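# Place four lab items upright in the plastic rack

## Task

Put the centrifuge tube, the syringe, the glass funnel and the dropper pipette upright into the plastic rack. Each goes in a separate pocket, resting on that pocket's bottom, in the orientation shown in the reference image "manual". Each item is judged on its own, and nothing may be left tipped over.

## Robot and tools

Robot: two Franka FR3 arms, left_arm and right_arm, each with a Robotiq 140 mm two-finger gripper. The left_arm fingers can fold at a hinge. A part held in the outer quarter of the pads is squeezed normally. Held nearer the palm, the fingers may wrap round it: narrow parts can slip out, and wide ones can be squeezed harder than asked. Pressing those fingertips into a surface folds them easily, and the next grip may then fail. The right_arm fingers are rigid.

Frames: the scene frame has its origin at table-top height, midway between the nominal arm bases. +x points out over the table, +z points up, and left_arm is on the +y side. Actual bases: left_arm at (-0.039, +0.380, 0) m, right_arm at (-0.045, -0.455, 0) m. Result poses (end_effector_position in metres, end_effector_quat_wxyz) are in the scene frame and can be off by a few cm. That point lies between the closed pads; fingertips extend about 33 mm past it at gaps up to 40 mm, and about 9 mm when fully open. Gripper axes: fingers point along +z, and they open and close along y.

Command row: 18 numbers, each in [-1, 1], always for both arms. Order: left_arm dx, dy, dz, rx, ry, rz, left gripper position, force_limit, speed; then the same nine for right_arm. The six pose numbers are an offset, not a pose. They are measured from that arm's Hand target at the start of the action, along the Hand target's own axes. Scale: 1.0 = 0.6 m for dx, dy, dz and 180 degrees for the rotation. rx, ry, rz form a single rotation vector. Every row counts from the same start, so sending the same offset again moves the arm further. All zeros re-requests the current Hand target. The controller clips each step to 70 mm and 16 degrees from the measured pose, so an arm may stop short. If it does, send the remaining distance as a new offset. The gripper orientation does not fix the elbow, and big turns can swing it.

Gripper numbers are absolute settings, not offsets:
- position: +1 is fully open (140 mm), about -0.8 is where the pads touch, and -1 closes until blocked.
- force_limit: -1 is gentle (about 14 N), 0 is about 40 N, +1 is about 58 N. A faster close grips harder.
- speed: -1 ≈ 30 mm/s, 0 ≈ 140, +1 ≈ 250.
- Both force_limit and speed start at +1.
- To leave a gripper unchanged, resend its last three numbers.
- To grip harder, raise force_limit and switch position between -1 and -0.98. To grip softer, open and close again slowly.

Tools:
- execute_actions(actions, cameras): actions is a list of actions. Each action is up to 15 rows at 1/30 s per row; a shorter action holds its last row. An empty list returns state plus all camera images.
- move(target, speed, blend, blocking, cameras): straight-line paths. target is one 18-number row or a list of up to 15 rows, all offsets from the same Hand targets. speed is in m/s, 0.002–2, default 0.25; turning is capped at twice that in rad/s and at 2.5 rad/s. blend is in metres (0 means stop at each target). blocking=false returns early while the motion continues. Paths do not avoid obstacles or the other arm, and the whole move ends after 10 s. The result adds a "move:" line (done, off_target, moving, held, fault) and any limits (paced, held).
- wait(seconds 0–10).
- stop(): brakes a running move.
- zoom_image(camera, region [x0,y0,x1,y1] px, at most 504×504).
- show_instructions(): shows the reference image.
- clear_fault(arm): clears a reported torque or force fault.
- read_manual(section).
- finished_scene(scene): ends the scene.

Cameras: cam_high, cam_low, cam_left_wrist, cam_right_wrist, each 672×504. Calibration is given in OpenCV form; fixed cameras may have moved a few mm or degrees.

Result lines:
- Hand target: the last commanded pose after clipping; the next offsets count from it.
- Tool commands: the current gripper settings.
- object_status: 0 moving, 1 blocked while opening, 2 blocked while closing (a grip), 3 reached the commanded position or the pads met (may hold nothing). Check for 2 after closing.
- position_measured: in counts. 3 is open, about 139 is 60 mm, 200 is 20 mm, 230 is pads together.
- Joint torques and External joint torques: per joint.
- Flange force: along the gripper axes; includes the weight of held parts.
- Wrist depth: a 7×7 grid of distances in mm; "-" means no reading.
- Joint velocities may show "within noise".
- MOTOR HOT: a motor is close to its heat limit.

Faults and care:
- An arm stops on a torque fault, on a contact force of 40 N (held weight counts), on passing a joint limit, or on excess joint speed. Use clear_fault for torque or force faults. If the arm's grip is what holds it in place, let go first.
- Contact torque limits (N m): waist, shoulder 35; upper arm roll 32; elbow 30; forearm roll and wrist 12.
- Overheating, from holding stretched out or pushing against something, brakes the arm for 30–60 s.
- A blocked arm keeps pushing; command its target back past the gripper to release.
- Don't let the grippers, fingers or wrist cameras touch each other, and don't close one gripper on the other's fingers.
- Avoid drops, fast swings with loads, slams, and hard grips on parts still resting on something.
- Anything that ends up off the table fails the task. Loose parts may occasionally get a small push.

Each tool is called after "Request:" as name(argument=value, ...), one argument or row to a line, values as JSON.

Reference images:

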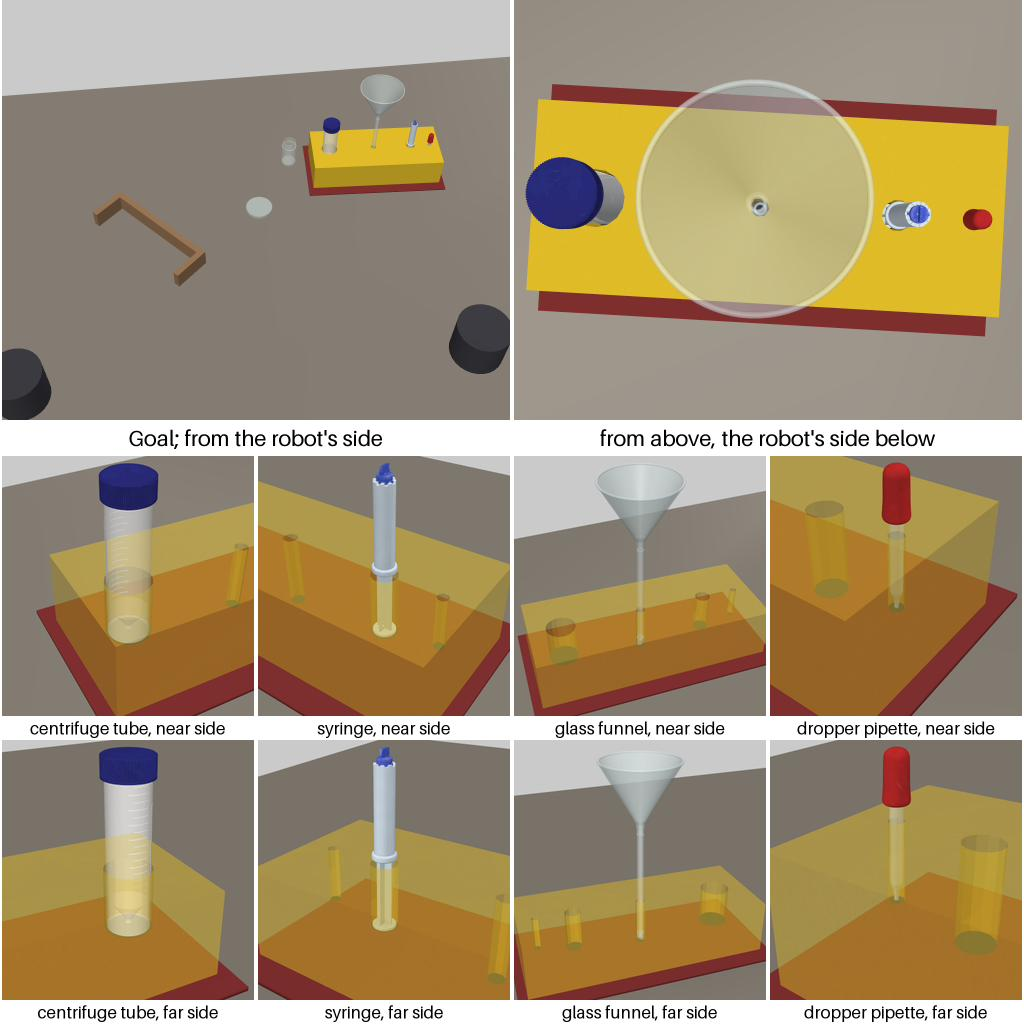

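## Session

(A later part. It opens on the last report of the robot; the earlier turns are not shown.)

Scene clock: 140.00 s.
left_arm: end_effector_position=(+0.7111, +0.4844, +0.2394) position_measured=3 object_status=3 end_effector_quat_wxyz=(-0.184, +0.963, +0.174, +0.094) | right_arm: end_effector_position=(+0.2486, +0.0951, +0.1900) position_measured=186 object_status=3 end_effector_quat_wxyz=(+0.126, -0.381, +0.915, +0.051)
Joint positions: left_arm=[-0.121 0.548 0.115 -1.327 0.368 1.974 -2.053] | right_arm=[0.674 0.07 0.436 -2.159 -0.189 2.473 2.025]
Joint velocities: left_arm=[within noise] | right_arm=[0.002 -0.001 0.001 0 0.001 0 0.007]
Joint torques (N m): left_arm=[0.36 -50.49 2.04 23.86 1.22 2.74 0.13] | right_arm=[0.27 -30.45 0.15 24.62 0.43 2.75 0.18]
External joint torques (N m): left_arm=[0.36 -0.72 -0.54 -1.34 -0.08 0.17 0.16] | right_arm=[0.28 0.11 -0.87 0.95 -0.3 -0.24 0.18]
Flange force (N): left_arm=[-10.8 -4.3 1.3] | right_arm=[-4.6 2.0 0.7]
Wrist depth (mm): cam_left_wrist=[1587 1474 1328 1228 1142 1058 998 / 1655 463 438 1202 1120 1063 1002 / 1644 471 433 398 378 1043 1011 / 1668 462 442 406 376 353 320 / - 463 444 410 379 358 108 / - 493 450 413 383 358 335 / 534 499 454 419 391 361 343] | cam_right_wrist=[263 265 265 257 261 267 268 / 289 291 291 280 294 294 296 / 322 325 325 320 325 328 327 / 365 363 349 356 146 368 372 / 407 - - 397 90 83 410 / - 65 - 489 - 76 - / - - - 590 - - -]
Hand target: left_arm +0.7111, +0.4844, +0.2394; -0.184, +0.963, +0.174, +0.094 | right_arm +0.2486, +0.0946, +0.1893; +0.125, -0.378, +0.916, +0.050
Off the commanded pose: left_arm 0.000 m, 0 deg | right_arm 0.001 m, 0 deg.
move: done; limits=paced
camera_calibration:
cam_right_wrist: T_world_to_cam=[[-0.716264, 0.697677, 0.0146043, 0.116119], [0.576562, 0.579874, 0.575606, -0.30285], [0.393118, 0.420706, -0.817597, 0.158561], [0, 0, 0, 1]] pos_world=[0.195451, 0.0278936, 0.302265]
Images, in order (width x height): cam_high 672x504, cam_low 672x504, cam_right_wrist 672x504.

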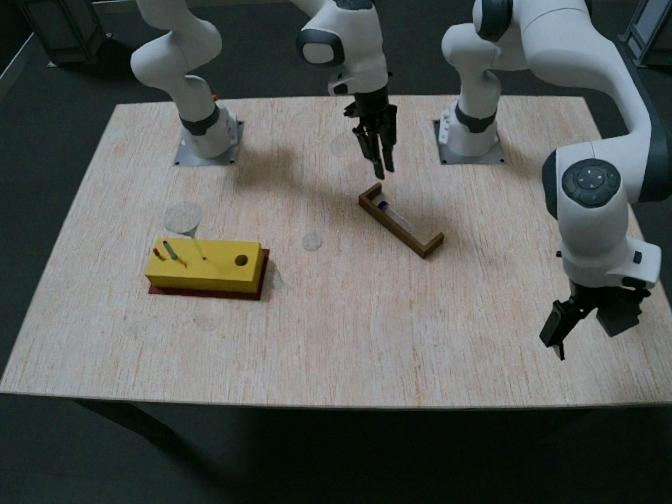

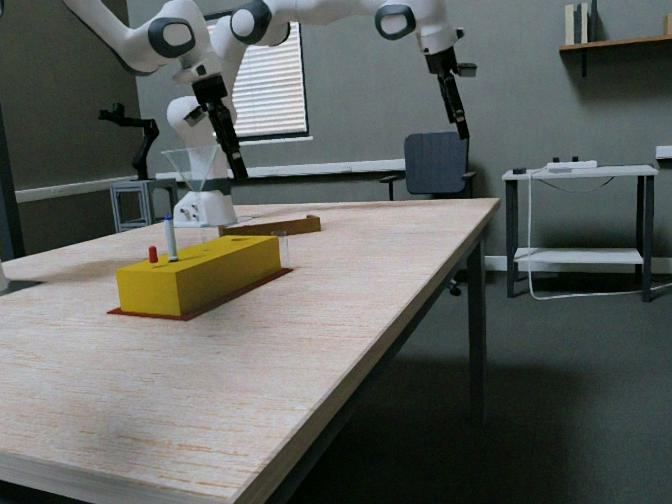

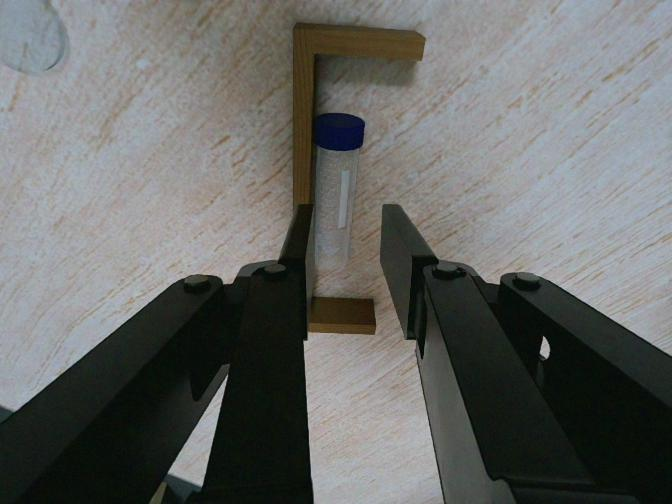

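Request:
execute_actions(
  actions=[],
  cameras=["cam_right_wrist","cam_high"],
)

Request:
zoom_image(
  camera="cam_right_wrist",
  region=[240, 0, 460, 340],
)

Scene clock: 140.83 s.
left_arm: end_effector_position=(+0.7111, +0.4844, +0.2394) position_measured=3 object_status=3 end_effector_quat_wxyz=(-0.184, +0.963, +0.174, +0.094) | right_arm: end_effector_position=(+0.2486, +0.0951, +0.1900) position_measured=186 object_status=3 end_effector_quat_wxyz=(+0.126, -0.380, +0.915, +0.051)
Joint positions: left_arm=[-0.121 0.548 0.115 -1.327 0.368 1.974 -2.053] | right_arm=[0.674 0.07 0.436 -2.159 -0.189 2.473 2.027]
Joint velocities: within noise
Joint torques (N m): left_arm=[0.38 -50.49 2.02 23.83 1.21 2.74 0.14] | right_arm=[0.28 -30.42 0.16 24.62 0.42 2.77 0.16]
External joint torques (N m): left_arm=[0.58 -1.18 -0.4 -1.15 -0.08 0.19 0.17] | right_arm=[0.32 0.16 -0.83 0.97 -0.3 -0.22 0.17]
Flange force (N): left_arm=[-11.1 -4.9 0.9] | right_arm=[-4.7 2.1 0.8]
Wrist depth (mm): cam_left_wrist=[1598 1437 1336 1215 1131 1038 972 / 1620 466 435 1209 1154 1073 989 / 1632 469 435 400 377 1043 998 / 1644 462 440 405 375 353 321 / - 466 444 410 380 358 107 / - 491 449 415 382 359 336 / 531 496 456 418 388 361 343] | cam_right_wrist=[265 263 265 255 263 268 267 / 290 292 290 282 293 294 294 / 322 325 324 318 327 327 328 / 362 365 350 360 146 368 371 / 402 - - 400 90 83 416 / - 65 - 492 - 76 - / - - - 591 - - -]
Hand target: left_arm +0.7111, +0.4844, +0.2394; -0.184, +0.963, +0.174, +0.094 | right_arm +0.2486, +0.0946, +0.1893; +0.125, -0.378, +0.916, +0.050
Tool commands: left_gripper/position=+1.0 left_gripper/force_limit=+1.0 left_gripper/speed=+1.0 right_gripper/position=-0.45 right_gripper/force_limit=-0.05 right_gripper/speed=-1.0
Off the commanded pose: left_arm 0.000 m, 0 deg | right_arm 0.001 m, 0 deg.
camera_calibration:
cam_right_wrist: T_world_to_cam=[[-0.715188, 0.698771, 0.0150189, 0.115684], [0.57763, 0.57883, 0.575586, -0.303079], [0.393509, 0.420328, -0.817603, 0.158456], [0, 0, 0, 1]] pos_world=[0.195449, 0.0279909, 0.302264]
Images, in order (width x height): cam_high 672x504, cam_right_wrist 672x504.

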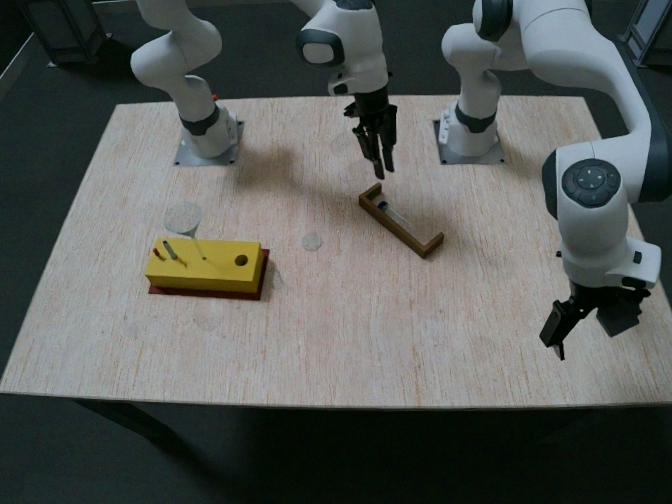

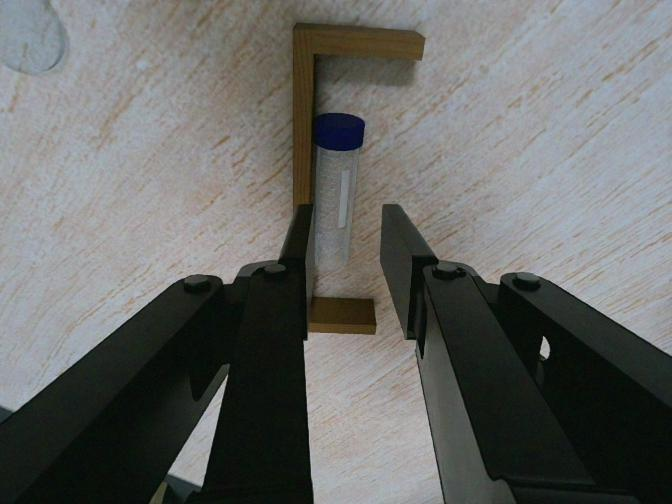

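Scaled by 1.482 from the camera's 672x504 image, which has a finer 960x720 frame.

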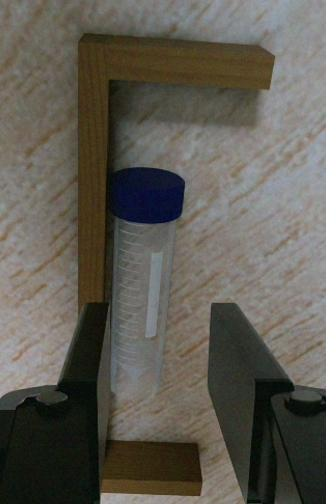

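Request:
zoom_image(
  camera="cam_right_wrist",
  region=[280, 10, 440, 160],
)

Request:
zoom_image(
  camera="cam_right_wrist",
  region=[285, 100, 405, 345],
)

Request:
zoom_image(
  camera="cam_high",
  region=[340, 170, 460, 270],
)

Scaled by 3.150 from the camera's 672x504 image, which has a finer 960x720 frame.

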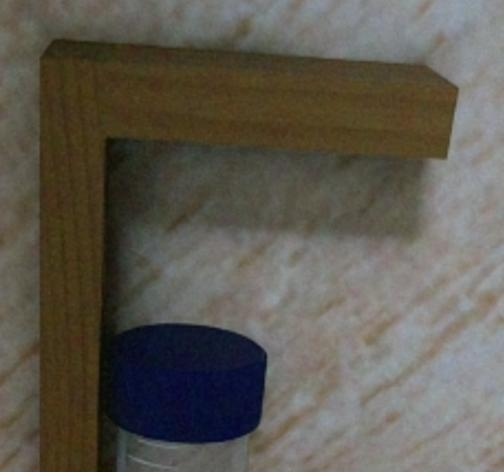

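Scaled by 2.057 from the camera's 672x504 image, which has a finer 960x720 frame.

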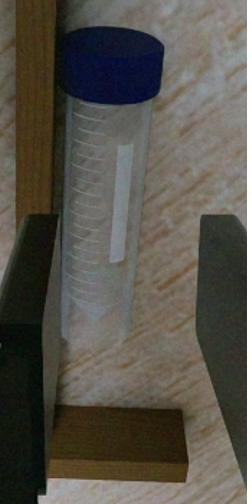

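Scaled by 4.200 from the camera's 672x504 image, which has a finer 960x720 frame.

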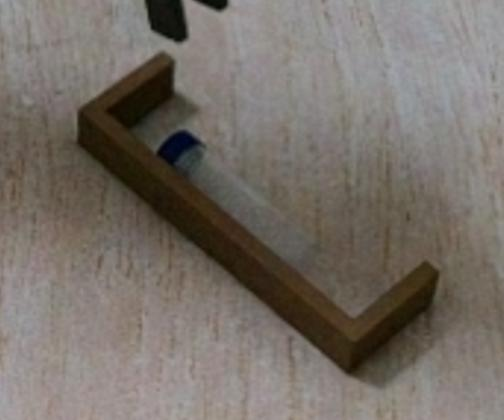

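Request:
move(
  target=[
    [0,0,0,0,0,0,1,1,1,0.0819,-0.0390,0.1267,0,0,0,-0.2,-0.05,-1],
    [0,0,0,0,0,0,1,1,1,0.1087,-0.0389,0.2232,0,0,0,-0.2,-0.05,-1],
  ],
  speed=[0.3,0.1],
  blend=[0.01,0],
  cameras=["cam_right_wrist","cam_high"],
)

Scene clock: 146.47 s.
left_arm: end_effector_position=(+0.7111, +0.4844, +0.2394) position_measured=3 object_status=3 end_effector_quat_wxyz=(-0.184, +0.963, +0.174, +0.094) | right_arm: end_effector_position=(+0.2467, +0.0581, +0.0431) position_measured=154 object_status=3 end_effector_quat_wxyz=(+0.124, -0.381, +0.915, +0.048)
Joint positions: left_arm=[-0.121 0.548 0.115 -1.327 0.368 1.974 -2.053] | right_arm=[0.764 0.268 0.272 -2.337 -0.46 2.825 2.226]
Joint velocities: left_arm=[within noise] | right_arm=[0 0.001 0.001 0 0 -0.001 0.004]
Joint torques (N m): left_arm=[0.42 -50.54 2 23.83 1.21 2.72 0.11] | right_arm=[0.31 -34.64 1.65 19.16 0.66 3.09 0.1]
External joint torques (N m): left_arm=[0.69 -0.9 -0.39 -1.32 -0.08 0.15 0.13] | right_arm=[0.26 -0.61 -0.98 0.4 -0.03 0.18 0.11]
Flange force (N): left_arm=[-11.0 -4.8 1.3] | right_arm=[0.7 0.8 1.4]
Wrist depth (mm): cam_left_wrist=[1644 1446 1305 1209 1125 1048 985 / 1632 464 437 1215 1148 1048 989 / 1644 471 433 402 377 1043 989 / 1655 455 438 402 376 354 320 / - 468 444 411 380 357 107 / - 490 449 414 382 358 337 / 534 500 456 419 387 360 346] | cam_right_wrist=[135 136 135 136 136 136 136 / 149 149 149 149 149 149 150 / 165 165 166 149 132 136 167 / 186 183 140 178 177 183 188 / - - 112 201 165 90 84 / - - - 242 - - 75 / - - - 280 - - -]
Hand target: left_arm +0.7111, +0.4844, +0.2394; -0.184, +0.963, +0.174, +0.094 | right_arm +0.2462, +0.0586, +0.0429; +0.125, -0.378, +0.916, +0.050
Off the commanded pose: left_arm 0.000 m, 0 deg | right_arm 0.001 m, 0 deg.
move: done
camera_calibration:
cam_right_wrist: T_world_to_cam=[[-0.715542, 0.698484, 0.0109531, 0.142665], [0.577541, 0.582678, 0.57178, -0.195999], [0.392997, 0.415458, -0.820334, 0.0552963], [0, 0, 0, 1]] pos_world=[0.193549, -0.00841878, 0.155867]
Images, in order (width x height): cam_high 672x504, cam_right_wrist 672x504.

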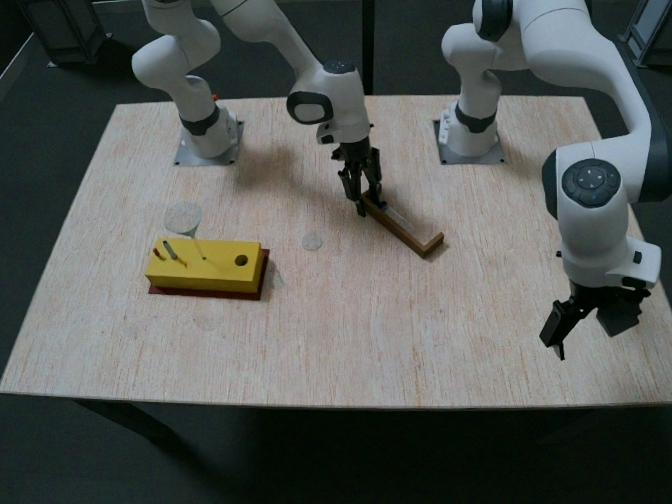

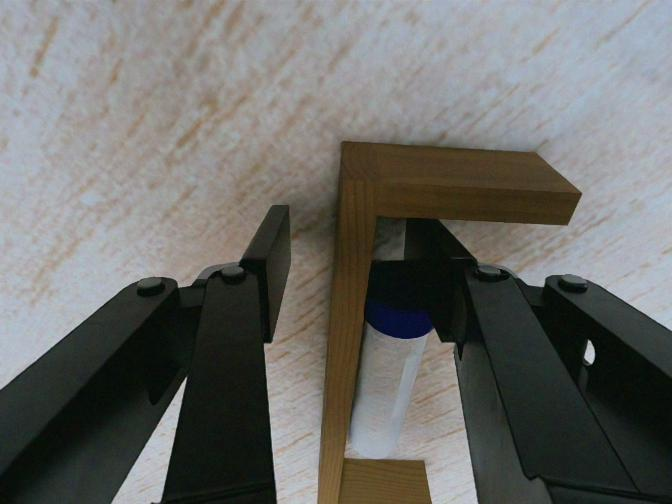

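Request:
execute_actions(
  actions=[
    [[0,0,0,0,0,0,1,1,1,0,0,0,0,0,0,-1,-0.8,-1]],
    [[0,0,0,0,0,0,1,1,1,0,0,0,0,0,0,-1,-0.8,-1]],
    [[0,0,0,0,0,0,1,1,1,0,0,0,0,0,0,-1,-0.8,-1]],
  ],
)

Scene clock: 148.30 s.
left_arm: end_effector_position=(+0.7111, +0.4844, +0.2394) position_measured=3 object_status=3 end_effector_quat_wxyz=(-0.184, +0.963, +0.174, +0.094) | right_arm: end_effector_position=(+0.2461, +0.0588, +0.0431) position_measured=210 object_status=2 end_effector_quat_wxyz=(+0.125, -0.379, +0.916, +0.049)
Joint positions: left_arm=[-0.121 0.548 0.115 -1.327 0.368 1.974 -2.053] | right_arm=[0.771 0.268 0.268 -2.337 -0.46 2.827 2.231]
Joint torques (N m): left_arm=[0.36 -50.49 2.03 23.83 1.22 2.72 0.12] | right_arm=[-0.36 -34.85 1.45 19 0.49 2.95 -0.13]
External joint torques (N m): left_arm=[0.46 -1.05 -0.46 -1.21 -0.08 0.17 0.15] | right_arm=[-0.44 -0.66 -1.17 0.21 -0.21 0.03 -0.13]
External joint torques at the end of the 1st action: left_arm=[0.55 -0.98 -0.44 -1.23 -0.08 0.15 0.12] | right_arm=[0.07 -0.64 -2.6 0.24 -0.01 0.16 0.18]
External joint torques at the end of the 2nd action: left_arm=[0.45 -0.76 -0.52 -1.32 -0.09 0.15 0.18] | right_arm=[0.62 -0.72 -1.17 0.18 -0.03 0.14 0.15]
Flange force (N): left_arm=[-11.1 -4.7 0.9] | right_arm=[0.7 -1.1 0.2]
Flange force at the end of the 1st action (N): left_arm=[-10.9 -4.6 1.0] | right_arm=[1.9 0.5 3.8]
Flange force at the end of the 2nd action (N): left_arm=[-10.6 -4.4 1.2] | right_arm=[1.8 1.3 1.5]
Wrist depth (mm): cam_left_wrist=[1565 1455 1328 1196 1131 1034 989 / 1609 464 438 1248 1137 1058 989 / 1632 465 432 401 377 1058 1006 / 1655 457 438 404 375 353 321 / - 467 445 411 379 359 107 / - 492 448 414 385 359 337 / 536 501 454 418 390 360 344] | cam_right_wrist=[135 135 136 136 136 136 136 / 149 148 149 149 149 149 151 / 165 165 165 149 132 135 166 / 186 187 182 139 178 187 188 / 212 - 90 158 90 84 209 / - 65 - - - 75 - / - - - - - - -]
Hand target: left_arm +0.7111, +0.4844, +0.2394; -0.184, +0.963, +0.174, +0.094 | right_arm +0.2462, +0.0586, +0.0429; +0.125, -0.378, +0.916, +0.050
Off the commanded pose: left_arm 0.000 m, 0 deg | right_arm 0.000 m, 0 deg.

Request:
move(
  target=[0,0,0,0,0,0,1,1,1,0,-0.0600,0,0,0,0,-1,-0.8,-1],
  speed=0.1,
  cameras=["cam_high","cam_right_wrist"],
)

Scene clock: 149.23 s.
left_arm: end_effector_position=(+0.7111, +0.4844, +0.2394) position_measured=3 object_status=3 end_effector_quat_wxyz=(-0.184, +0.963, +0.174, +0.094) | right_arm: end_effector_position=(+0.2462, +0.0582, +0.0432) position_measured=210 object_status=2 end_effector_quat_wxyz=(+0.126, -0.377, +0.915, +0.064)
Joint positions: left_arm=[-0.121 0.548 0.115 -1.327 0.368 1.974 -2.053] | right_arm=[0.735 0.264 0.29 -2.361 -0.447 2.871 2.215]
Joint velocities: left_arm=[within noise] | right_arm=[0 -0.002 0 0.001 0 0 0.004]
Joint torques (N m): left_arm=[0.37 -50.56 2.08 23.91 1.22 2.73 0.13] | right_arm=[-0.17 -34.6 2.17 18.98 0.24 3.11 -0.47]
External joint torques (N m): left_arm=[0.63 -0.76 -0.33 -1.35 -0.08 0.14 0.16] | right_arm=[-0.22 -1.04 -0.55 0.36 -0.45 0.11 -0.46]
External joint torques when the fault began: right_arm=[-12.13 -8.62 -13.19 -3.17 -0.38 -4.76 -0.86]
Flange force (N): left_arm=[-10.7 -4.6 1.4] | right_arm=[0.4 -1.3 -1.3]
Flange force when the fault began (N): right_arm=[12.0 -28.4 -28.6]
Wrist depth (mm): cam_left_wrist=[1587 1410 1298 1190 1109 1048 985 / 1587 463 434 1202 1142 1058 1002 / 1609 473 434 402 376 1058 1006 / 1668 458 438 405 375 353 320 / - 468 444 409 378 359 107 / - 490 451 413 385 358 335 / 539 497 456 416 389 360 344] | cam_right_wrist=[132 132 134 135 135 136 138 / 145 146 147 149 150 151 152 / 161 163 164 149 133 135 169 / 183 184 181 139 180 190 193 / 208 - 90 159 90 84 217 / - 65 - - - 75 - / - - - - - - -]
Hand target: left_arm +0.7111, +0.4844, +0.2394; -0.184, +0.963, +0.174, +0.094 | right_arm +0.2462, +0.0582, +0.0432; +0.126, -0.377, +0.915, +0.064 (not the last commanded pose)
Tool commands: left_gripper/position=+1.0 left_gripper/force_limit=+1.0 left_gripper/speed=+1.0 right_gripper/position=-1.0 right_gripper/force_limit=-0.796078 right_gripper/speed=-1.0
Off the commanded pose: left_arm 0.000 m, 0 deg | right_arm 0.036 m, 2 deg.
FORCE FAULT: contact force on the right arm reached its limit, and that arm stopped. The contact can be on any part of that arm, not only on its tool. That arm's remaining commands of this call were not run. That arm is still stopped at the end of this call. While its stop runs, that arm takes no new command, but execute_actions still moves its gripper.
CLEAR FAULT: the right arm stays stopped (Reflex) until you call clear_fault(arm="right_arm").
move: fault (right_arm)
camera_calibration:
cam_right_wrist: T_world_to_cam=[[-0.712913, 0.700165, 0.0390453, 0.140195], [0.58471, 0.562773, 0.584295, -0.196997], [0.387129, 0.439381, -0.810602, 0.0550243], [0, 0, 0, 1]] pos_world=[0.193832, -0.0114716, 0.154233]
Images, in order (width x height): cam_high 672x504, cam_right_wrist 672x504.

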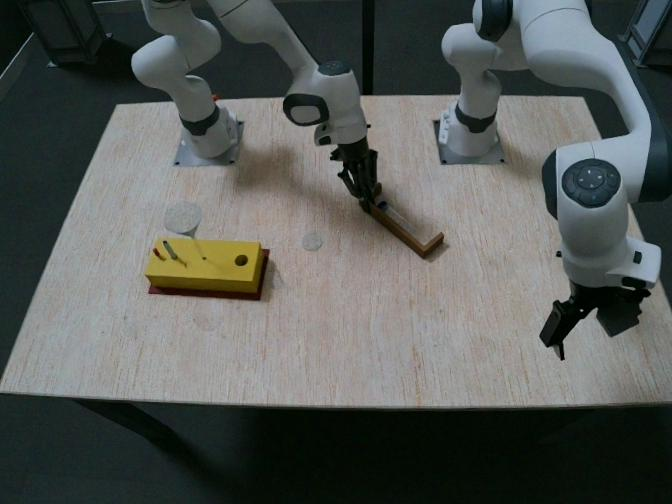

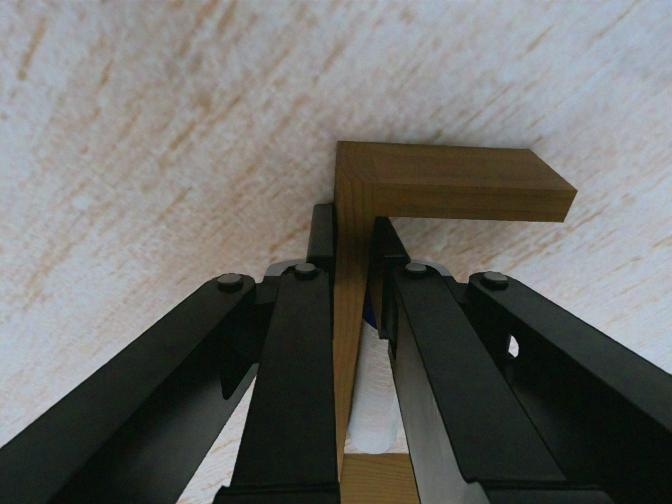

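Request:
execute_actions(
  actions=[
    [[0,0,0,0,0,0,1,1,1,0,0,0,0,0,0,-0.3,-0.8,-1]],
    [[0,0,0,0,0,0,1,1,1,0,0,0,0,0,0,-0.3,-0.8,-1]],
  ],
  cameras=["cam_high","cam_low"],
)

Request:
clear_fault(
  arm="right_arm",
)

Request:
zoom_image(
  camera="cam_high",
  region=[130, 180, 340, 340],
)

Request:
zoom_image(
  camera="cam_low",
  region=[100, 100, 500, 400],
)

Scene clock: 152.00 s.
left_arm: end_effector_position=(+0.7111, +0.4844, +0.2394) position_measured=3 object_status=3 end_effector_quat_wxyz=(-0.184, +0.963, +0.174, +0.094) | right_arm: end_effector_position=(+0.2462, +0.0582, +0.0432) position_measured=167 object_status=3 end_effector_quat_wxyz=(+0.126, -0.376, +0.916, +0.064)
Joint positions: left_arm=[-0.121 0.548 0.115 -1.327 0.368 1.974 -2.053] | right_arm=[0.735 0.264 0.29 -2.361 -0.447 2.871 2.216]
Joint torques (N m): left_arm=[0.36 -50.52 2.06 23.83 1.23 2.73 0.14] | right_arm=[-0.15 -34.29 2.15 18.97 0.66 2.96 -0.26]
External joint torques (N m): left_arm=[0.43 -0.88 -0.48 -1.31 -0.07 0.17 0.17] | right_arm=[-0.19 -0.85 -0.55 0.49 -0.02 -0.02 -0.26]
External joint torques at the end of the 1st action: left_arm=[0.42 -0.77 -0.51 -1.31 -0.08 0.17 0.14] | right_arm=[-0.15 -0.61 -0.6 0.32 -0.03 -0.06 -0.22]
Flange force (N): left_arm=[-11.1 -4.6 1.1] | right_arm=[-0.5 -0.8 -1.6]
Flange force at the end of the 1st action (N): left_arm=[-10.7 -4.3 1.2] | right_arm=[-0.3 -0.7 -0.9]
Wrist depth (mm): cam_left_wrist=[1576 1446 1305 1202 1114 1063 981 / 1598 464 436 1196 1142 1058 1002 / 1644 469 433 402 378 1053 1020 / 1692 459 440 405 377 353 320 / - 464 444 410 381 358 108 / - 492 451 414 386 359 336 / 540 497 455 418 389 363 343] | cam_right_wrist=[132 133 133 135 135 137 138 / 145 146 147 148 150 151 152 / 162 163 164 149 132 135 170 / 182 183 175 150 152 187 193 / - - 98 177 129 90 209 / - - - 247 - - 75 / - - - 284 - - -]
Hand target: left_arm +0.7111, +0.4844, +0.2394; -0.184, +0.963, +0.174, +0.094 | right_arm +0.2462, +0.0582, +0.0432; +0.126, -0.376, +0.916, +0.064
Tool commands: left_gripper/position=+1.0 left_gripper/force_limit=+1.0 left_gripper/speed=+1.0 right_gripper/position=-0.301961 right_gripper/force_limit=-0.796078 right_gripper/speed=-1.0
Off the commanded pose: left_arm 0.000 m, 0 deg.
FORCE FAULT, CONTINUED: the right arm was still stopped when this call began, by the force fault that an earlier result reported. That arm ran no command of this call; its gripper did. That arm is still stopped at the end of this call. While its stop runs, that arm takes no new command, but execute_actions still moves its gripper.
CLEAR FAULT: the right arm stays stopped (Reflex) until you call clear_fault(arm="right_arm").
Images, in order (width x height): cam_high 672x504, cam_low 672x504.

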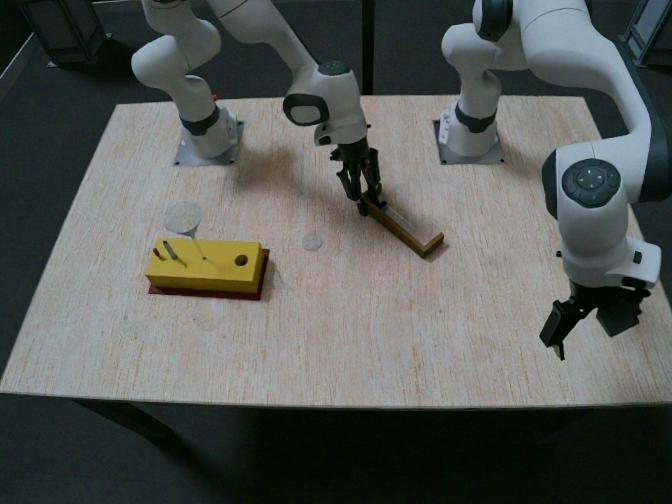

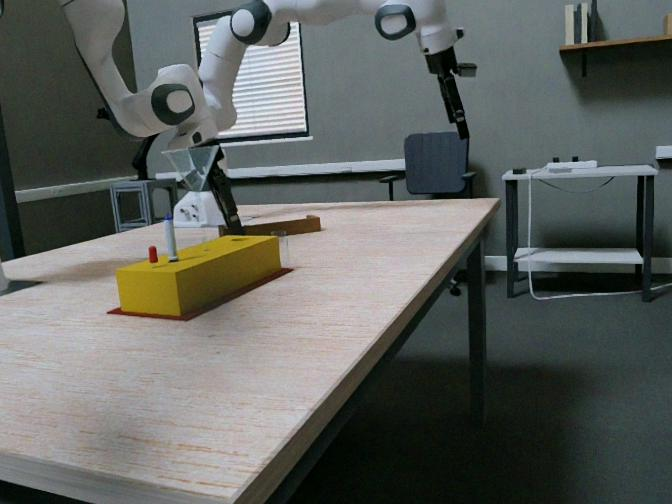

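Scene clock: 152.03 s.
left_arm: end_effector_position=(+0.7111, +0.4844, +0.2394) position_measured=3 object_status=3 end_effector_quat_wxyz=(-0.184, +0.963, +0.174, +0.094) | right_arm: end_effector_position=(+0.2462, +0.0582, +0.0432) position_measured=167 object_status=3 end_effector_quat_wxyz=(+0.126, -0.376, +0.916, +0.064)
Joint positions: left_arm=[-0.121 0.548 0.115 -1.327 0.368 1.974 -2.053] | right_arm=[0.735 0.264 0.29 -2.361 -0.447 2.871 2.216]
Joint torques (N m): left_arm=[0.41 -50.55 2 23.92 1.23 2.74 0.14] | right_arm=[-0.14 -34.05 2.12 19 0.66 2.94 -0.11]
External joint torques (N m): left_arm=[0.29 -0.62 -0.67 -1.38 -0.08 0.16 0.16] | right_arm=[-0.14 -0.48 -0.55 0.43 -0.03 -0.05 -0.1]
Flange force (N): left_arm=[-10.6 -4.1 1.3] | right_arm=[-0.6 -0.1 -0.2]
Wrist depth (mm): cam_left_wrist=[1598 1437 1298 1209 1142 1043 989 / 1598 463 439 1215 1142 1078 993 / 1632 467 435 399 378 1048 1006 / 1655 458 436 407 375 354 319 / - 466 445 410 381 359 108 / - 490 451 413 383 359 335 / 533 498 455 419 390 361 343] | cam_right_wrist=[132 133 134 135 135 136 138 / 145 146 147 149 150 151 152 / 162 163 164 148 133 135 169 / 182 183 176 150 152 186 194 / - - 98 177 129 90 210 / - 73 - 245 - - 75 / - - - 285 - - -]
Hand target: left_arm +0.7111, +0.4844, +0.2394; -0.184, +0.963, +0.174, +0.094 | right_arm +0.2462, +0.0582, +0.0432; +0.126, -0.376, +0.916, +0.064
Tool commands: left_gripper/position=+1.0 left_gripper/force_limit=+1.0 left_gripper/speed=+1.0 right_gripper/position=-0.301961 right_gripper/force_limit=-0.796078 right_gripper/speed=-1.0
Off the commanded pose: left_arm 0.000 m, 0 deg.
FORCE FAULT, CONTINUED: the right arm's stop, for the force fault that an earlier result reported, is over. The call counts as one of the actions that you can send in this scene. That arm's target is now where it stood when the stop ended, not its last command. That arm accepts commands again.
CLEAR FAULT: your call cleared the right arm's force fault. If the contact force or a joint's load stays at its limit, that arm stops again.

Scaled by 2.400 from the camera's 672x504 image, which has a finer 960x720 frame.
This view is cut from an older image: the scene may have changed since it was taken.

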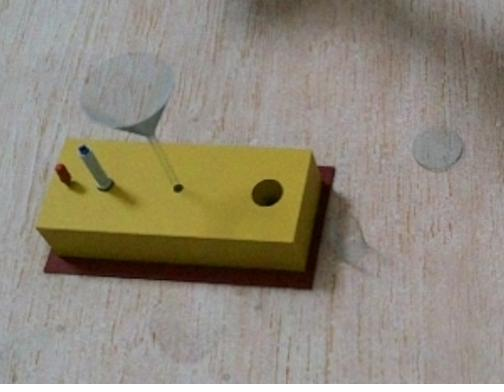

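Scaled by 1.260 from the camera's 672x504 image, which has a finer 960x720 frame.
This view is cut from an older image: the scene may have changed since it was taken.

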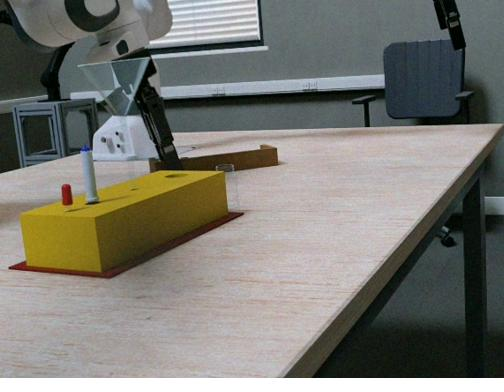

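Request:
move(
  target=[
    [0,0,0,0,0,0,1,1,1,-0.0465,0.0038,-0.1602,0,0,0,1,-0.8,0],
    [0,0,0,0,0,0,1,1,1,-0.1895,0.0408,-0.0948,-0.0628,0.0773,-0.4819,1,-0.8,0],
  ],
  speed=[0.3,0.4],
  blend=[0.04,0],
  cameras=["cam_right_wrist","cam_high"],
)

Request:
zoom_image(
  camera="cam_right_wrist",
  region=[150, 100, 600, 430],
)

Scene clock: 157.47 s.
left_arm: end_effector_position=(+0.7111, +0.4844, +0.2394) position_measured=3 object_status=3 end_effector_quat_wxyz=(-0.184, +0.963, +0.174, +0.094) | right_arm: end_effector_position=(+0.2953, +0.1412, +0.1305) position_measured=3 object_status=3 end_effector_quat_wxyz=(-0.002, +0.912, -0.410, -0.001)
Joint positions: left_arm=[-0.121 0.548 0.115 -1.327 0.368 1.974 -2.053] | right_arm=[0.434 0.645 0.774 -1.577 -0.484 2.024 0.601]
Joint velocities: left_arm=[within noise] | right_arm=[0 0 -0.001 -0.001 0.001 0 -0.006]
Joint torques (N m): left_arm=[0.36 -50.43 2.04 23.86 1.22 2.74 0.12] | right_arm=[-0.59 -42.39 13.89 22.79 0.39 2.31 -0.43]
External joint torques (N m): left_arm=[0.35 -0.66 -0.55 -1.34 -0.08 0.17 0.14] | right_arm=[-0.47 -0.05 0.07 0.9 -0.29 -0.22 -0.43]
Flange force (N): left_arm=[-10.6 -4.2 1.3] | right_arm=[-0.2 -4.3 -1.4]
Wrist depth (mm): cam_left_wrist=[1587 1402 1305 1209 1114 1053 985 / 1644 466 436 1202 1148 1073 1006 / 1609 469 433 398 376 1038 998 / 1668 457 440 405 376 354 320 / - 468 442 409 381 360 108 / - 491 450 415 384 359 335 / 535 499 454 418 391 363 341] | cam_right_wrist=[226 227 228 229 233 234 236 / 239 237 238 240 242 244 249 / 253 236 257 260 256 249 267 / 263 143 275 277 279 248 276 / - 287 295 298 298 303 105 / 313 314 318 320 325 327 329 / 336 342 343 346 351 356 -]
Hand target: left_arm +0.7111, +0.4844, +0.2394; -0.184, +0.963, +0.174, +0.094 | right_arm +0.2964, +0.1400, +0.1301; +0.000, +0.914, -0.406, +0.000
Off the commanded pose: left_arm 0.000 m, 0 deg | right_arm 0.002 m, 1 deg.
move: done; limits=paced
camera_calibration:
cam_right_wrist: T_world_to_cam=[[-0.744747, -0.667136, 0.0167521, 0.319061], [-0.623931, 0.704983, 0.337207, 0.0456302], [-0.236773, 0.240682, -0.941282, 0.299773], [0, 0, 0, 1]] pos_world=[0.337068, 0.108539, 0.261439]
Images, in order (width x height): cam_high 672x504, cam_right_wrist 672x504.

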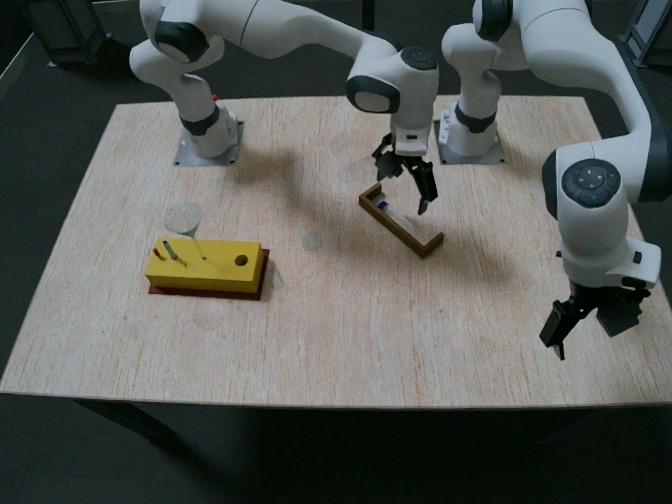

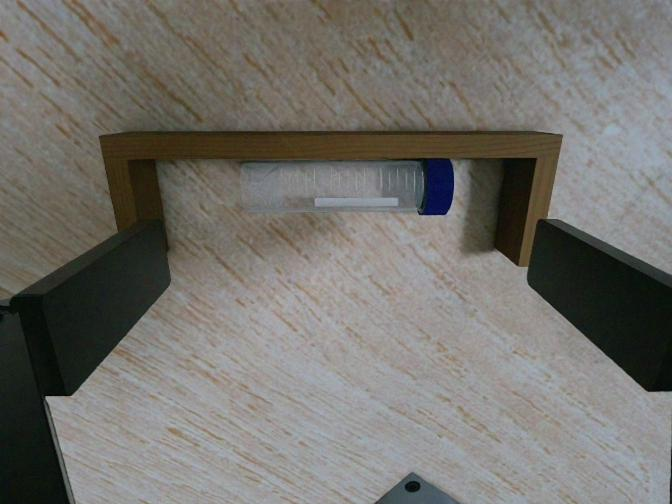

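Scaled by 1.120 from the camera's 672x504 image, which has a finer 960x720 frame.

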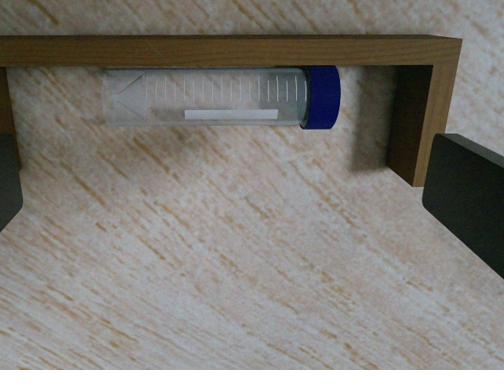

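Request:
zoom_image(
  camera="cam_right_wrist",
  region=[90, 120, 290, 280],
)

Request:
zoom_image(
  camera="cam_right_wrist",
  region=[390, 120, 590, 280],
)

Scaled by 2.520 from the camera's 672x504 image, which has a finer 960x720 frame.

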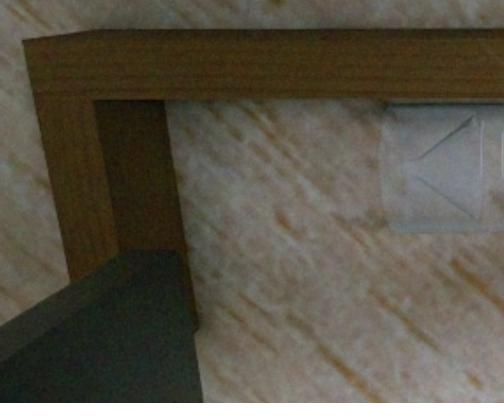

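Scaled by 2.520 from the camera's 672x504 image, which has a finer 960x720 frame.

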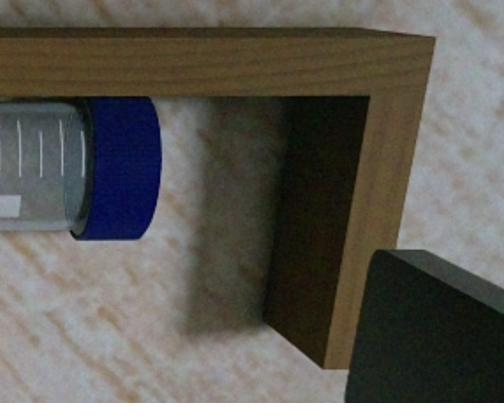

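Request:
move(
  target=[0,0,0,0,0,0,1,1,1,0.0054,0.0049,0.1168,0,0,0,1,-0.8,0],
  speed=0.2,
  cameras=["cam_right_wrist","cam_high"],
)

Request:
zoom_image(
  camera="cam_right_wrist",
  region=[100, 0, 600, 380],
)

Request:
zoom_image(
  camera="cam_high",
  region=[340, 130, 460, 270],
)

Scene clock: 164.90 s.
left_arm: end_effector_position=(+0.7111, +0.4844, +0.2394) position_measured=3 object_status=3 end_effector_quat_wxyz=(-0.184, +0.963, +0.174, +0.094) | right_arm: end_effector_position=(+0.2954, +0.1341, +0.0591) position_measured=3 object_status=3 end_effector_quat_wxyz=(+0.002, +0.915, -0.403, -0.001)
Joint positions: left_arm=[-0.121 0.548 0.115 -1.327 0.368 1.974 -2.053] | right_arm=[0.453 0.722 0.719 -1.639 -0.543 2.145 0.617]
Joint velocities: left_arm=[within noise] | right_arm=[0 0 -0.002 0 0 0.003 0.002]
Joint torques (N m): left_arm=[0.35 -50.55 2.06 23.85 1.22 2.73 0.15] | right_arm=[0.35 -45.29 13.4 21.07 0.62 2.73 0.21]
External joint torques (N m): left_arm=[0.54 -1.07 -0.37 -1.22 -0.07 0.17 0.17] | right_arm=[0.52 -1.37 -1.16 0.37 -0.01 0.22 0.21]
Flange force (N): left_arm=[-11.1 -4.8 1.0] | right_arm=[-0.6 0.6 -0.3]
Wrist depth (mm): cam_left_wrist=[1609 1464 1321 1215 1142 1063 1006 / 1620 465 438 1202 1142 1058 1002 / 1632 470 432 400 378 1048 1002 / 1655 460 438 404 375 355 320 / - 466 444 409 378 358 107 / - 491 448 414 384 357 335 / 535 500 451 417 386 360 343] | cam_right_wrist=[163 163 165 167 167 169 171 / 172 174 175 176 178 181 181 / 148 150 151 153 154 155 159 / 168 143 198 197 199 165 163 / - 209 212 214 217 221 105 / 227 225 227 232 234 237 238 / 240 243 247 251 253 257 259]
Hand target: left_arm +0.7111, +0.4844, +0.2394; -0.184, +0.963, +0.174, +0.094 | right_arm +0.2964, +0.1357, +0.0600; +0.000, +0.914, -0.406, +0.000
Off the commanded pose: left_arm 0.000 m, 0 deg | right_arm 0.002 m, 0 deg.
move: done
camera_calibration:
cam_right_wrist: T_world_to_cam=[[-0.734552, -0.678123, 0.0241346, 0.313805], [-0.633314, 0.697916, 0.334407, 0.0786486], [-0.243613, 0.230354, -0.94212, 0.237759], [0, 0, 0, 1]] pos_world=[0.338237, 0.103139, 0.190124]
Images, in order (width x height): cam_high 672x504, cam_right_wrist 672x504.

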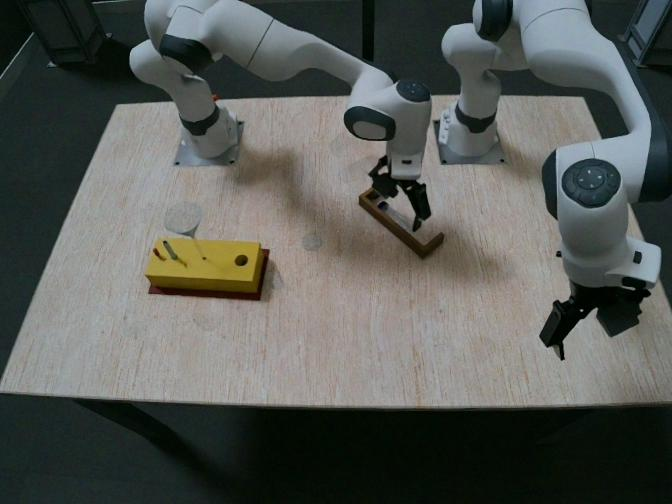

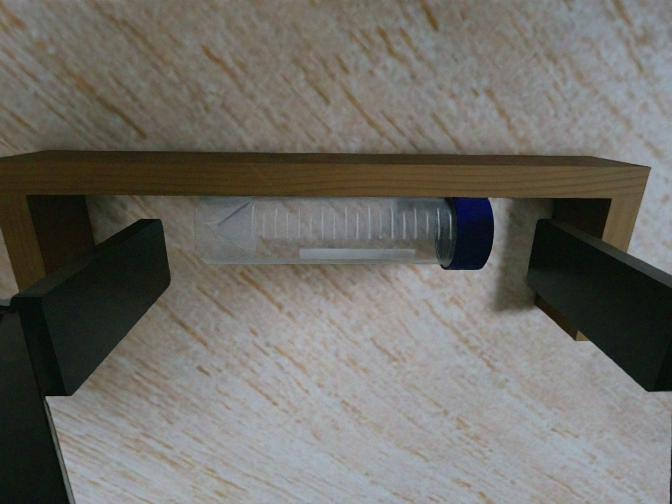

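Scaled by 1.008 from the camera's 672x504 image, which has a finer 960x720 frame.

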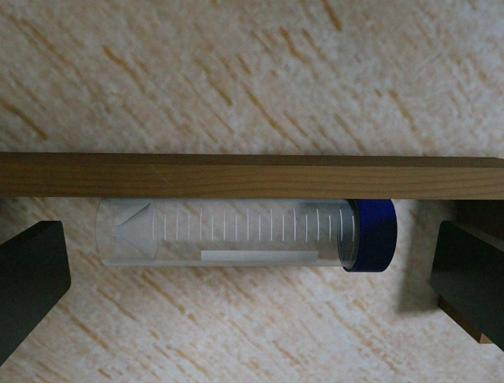

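Scaled by 3.600 from the camera's 672x504 image, which has a finer 960x720 frame.

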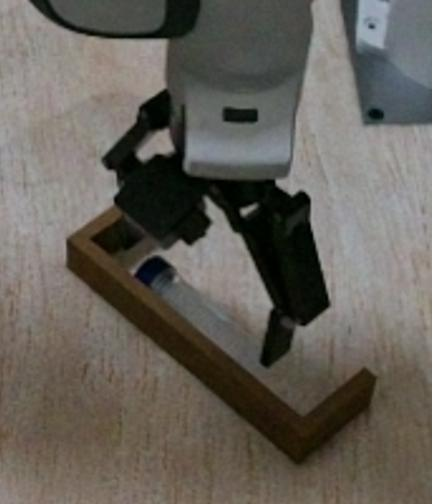

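Request:
move(
  target=[0,0,0,0,0,0,1,1,1,0,-0.0057,0.065,0,0,0,1,-0.8,0],
  speed=0.06,
  cameras=["cam_right_wrist"],
)

Scene clock: 166.87 s.
left_arm: end_effector_position=(+0.7111, +0.4844, +0.2394) position_measured=3 object_status=3 end_effector_quat_wxyz=(-0.184, +0.963, +0.174, +0.094) | right_arm: end_effector_position=(+0.2979, +0.1363, +0.0203) position_measured=3 object_status=3 end_effector_quat_wxyz=(+0.002, +0.915, -0.403, -0.001)
Joint positions: left_arm=[-0.121 0.548 0.115 -1.327 0.368 1.974 -2.053] | right_arm=[0.488 0.783 0.671 -1.629 -0.573 2.201 0.63]
Joint velocities: left_arm=[within noise] | right_arm=[0 0 -0.001 0 -0.001 0.004 0.001]
Joint torques (N m): left_arm=[0.38 -50.56 2.01 23.91 1.22 2.73 0.13] | right_arm=[0.03 -46.33 14.22 20.85 0.59 2.66 0.08]
External joint torques (N m): left_arm=[0.28 -0.64 -0.66 -1.38 -0.09 0.15 0.16] | right_arm=[0.16 -0.88 -0.5 0.87 -0.02 0.15 0.08]
Flange force (N): left_arm=[-10.7 -4.1 1.3] | right_arm=[-0.9 -2.1 -0.5]
Wrist depth (mm): cam_left_wrist=[1554 1428 1313 1222 1137 1043 989 / 1609 465 437 1215 1148 1038 998 / 1609 470 434 399 378 1043 1006 / 1668 459 436 404 375 353 320 / - 467 444 412 379 359 107 / - 489 450 412 383 357 335 / 533 499 456 419 387 360 343] | cam_right_wrist=[129 130 131 131 133 134 135 / 135 137 138 140 141 142 144 / 135 112 114 116 119 122 124 / 152 123 156 157 160 125 120 / - 164 167 170 172 174 105 / 179 178 180 183 185 187 188 / 191 193 196 198 200 204 204]
Hand target: left_arm +0.7111, +0.4844, +0.2394; -0.184, +0.963, +0.174, +0.094 | right_arm +0.2990, +0.1380, +0.0210; +0.000, +0.914, -0.406, +0.000
Off the commanded pose: left_arm 0.000 m, 0 deg | right_arm 0.002 m, 0 deg.
move: done
camera_calibration:
cam_right_wrist: T_world_to_cam=[[-0.734511, -0.678175, 0.0239219, 0.317879], [-0.633596, 0.698, 0.333694, 0.0918112], [-0.243, 0.229945, -0.942378, 0.201156], [0, 0, 0, 1]] pos_world=[0.340538, 0.105239, 0.151324]
Images, in order (width x height): cam_right_wrist 672x504.

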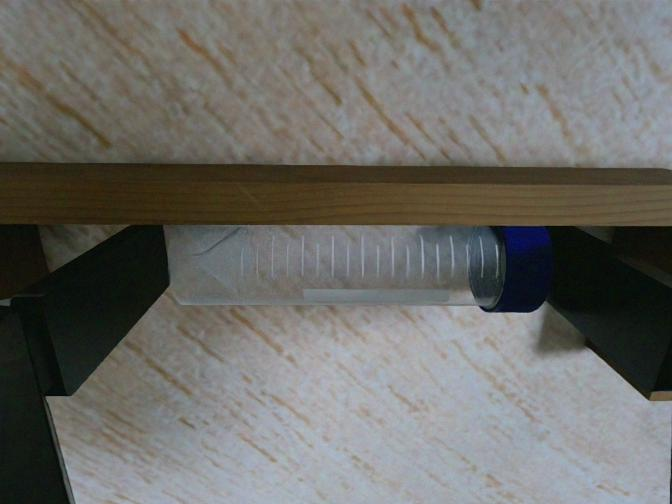

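Request:
execute_actions(
  actions=[
    [[0,0,0,0,0,0,1,1,1,0,0,0,0,0,0,-1,-0.85,-1]],
    [[0,0,0,0,0,0,1,1,1,0,0,0,0,0,0,-1,-0.85,-1]],
  ],
  cameras=["cam_right_wrist"],
)

Scene clock: 168.47 s.
left_arm: end_effector_position=(+0.7111, +0.4844, +0.2394) position_measured=3 object_status=3 end_effector_quat_wxyz=(-0.184, +0.963, +0.174, +0.094) | right_arm: end_effector_position=(+0.2998, +0.1381, +0.0223) position_measured=37 object_status=2 end_effector_quat_wxyz=(-0.001, +0.915, -0.404, +0.000)
Joint positions: left_arm=[-0.121 0.548 0.115 -1.327 0.368 1.974 -2.053] | right_arm=[0.489 0.781 0.669 -1.627 -0.573 2.205 0.63]
Joint torques (N m): left_arm=[0.39 -50.56 2.06 23.9 1.22 2.72 0.1] | right_arm=[0.58 -45.52 13.55 19.67 0.72 2.35 0.09]
External joint torques (N m): left_arm=[0.57 -0.77 -0.4 -1.35 -0.08 0.14 0.12] | right_arm=[0.52 0.07 -1.25 -0.33 0.11 -0.17 0.09]
External joint torques at the end of the 1st action: left_arm=[0.31 -0.99 -0.57 -1.29 -0.08 0.18 0.16] | right_arm=[0.47 -1.39 -0.85 0.28 0.1 -0.09 0.11]
Flange force (N): left_arm=[-10.8 -4.5 1.3] | right_arm=[-0.8 -0.4 1.2]
Flange force at the end of the 1st action (N): left_arm=[-11.4 -4.6 1.0] | right_arm=[-0.4 0.9 -1.3]
Wrist depth (mm): cam_left_wrist=[1576 1419 1336 1222 1125 1048 985 / 1554 466 438 1215 1142 1068 985 / 1620 469 434 401 376 1058 993 / 1668 461 440 407 377 354 320 / - 465 446 409 381 358 107 / - 490 447 414 385 359 336 / 536 503 455 419 390 363 343] | cam_right_wrist=[131 132 133 133 135 136 137 / 139 139 141 141 142 143 144 / 135 115 115 116 118 120 122 / 153 133 157 160 160 127 140 / - 113 170 172 174 172 98 / - 181 183 185 187 189 - / - 197 199 200 203 204 -]
Hand target: left_arm +0.7111, +0.4844, +0.2394; -0.184, +0.963, +0.174, +0.094 | right_arm +0.2990, +0.1380, +0.0210; +0.000, +0.914, -0.406, +0.000
Off the commanded pose: left_arm 0.000 m, 0 deg | right_arm 0.002 m, 0 deg.
camera_calibration:
cam_right_wrist: T_world_to_cam=[[-0.735479, -0.677329, 0.0172018, 0.320817], [-0.634105, 0.697045, 0.334723, 0.0913132], [-0.238708, 0.235274, -0.94216, 0.201048], [0, 0, 0, 1]] pos_world=[0.341848, 0.106348, 0.153336]
Images, in order (width x height): cam_right_wrist 672x504.

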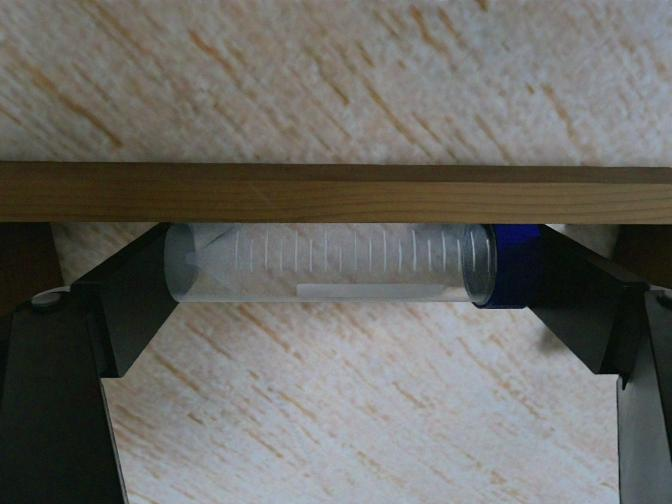

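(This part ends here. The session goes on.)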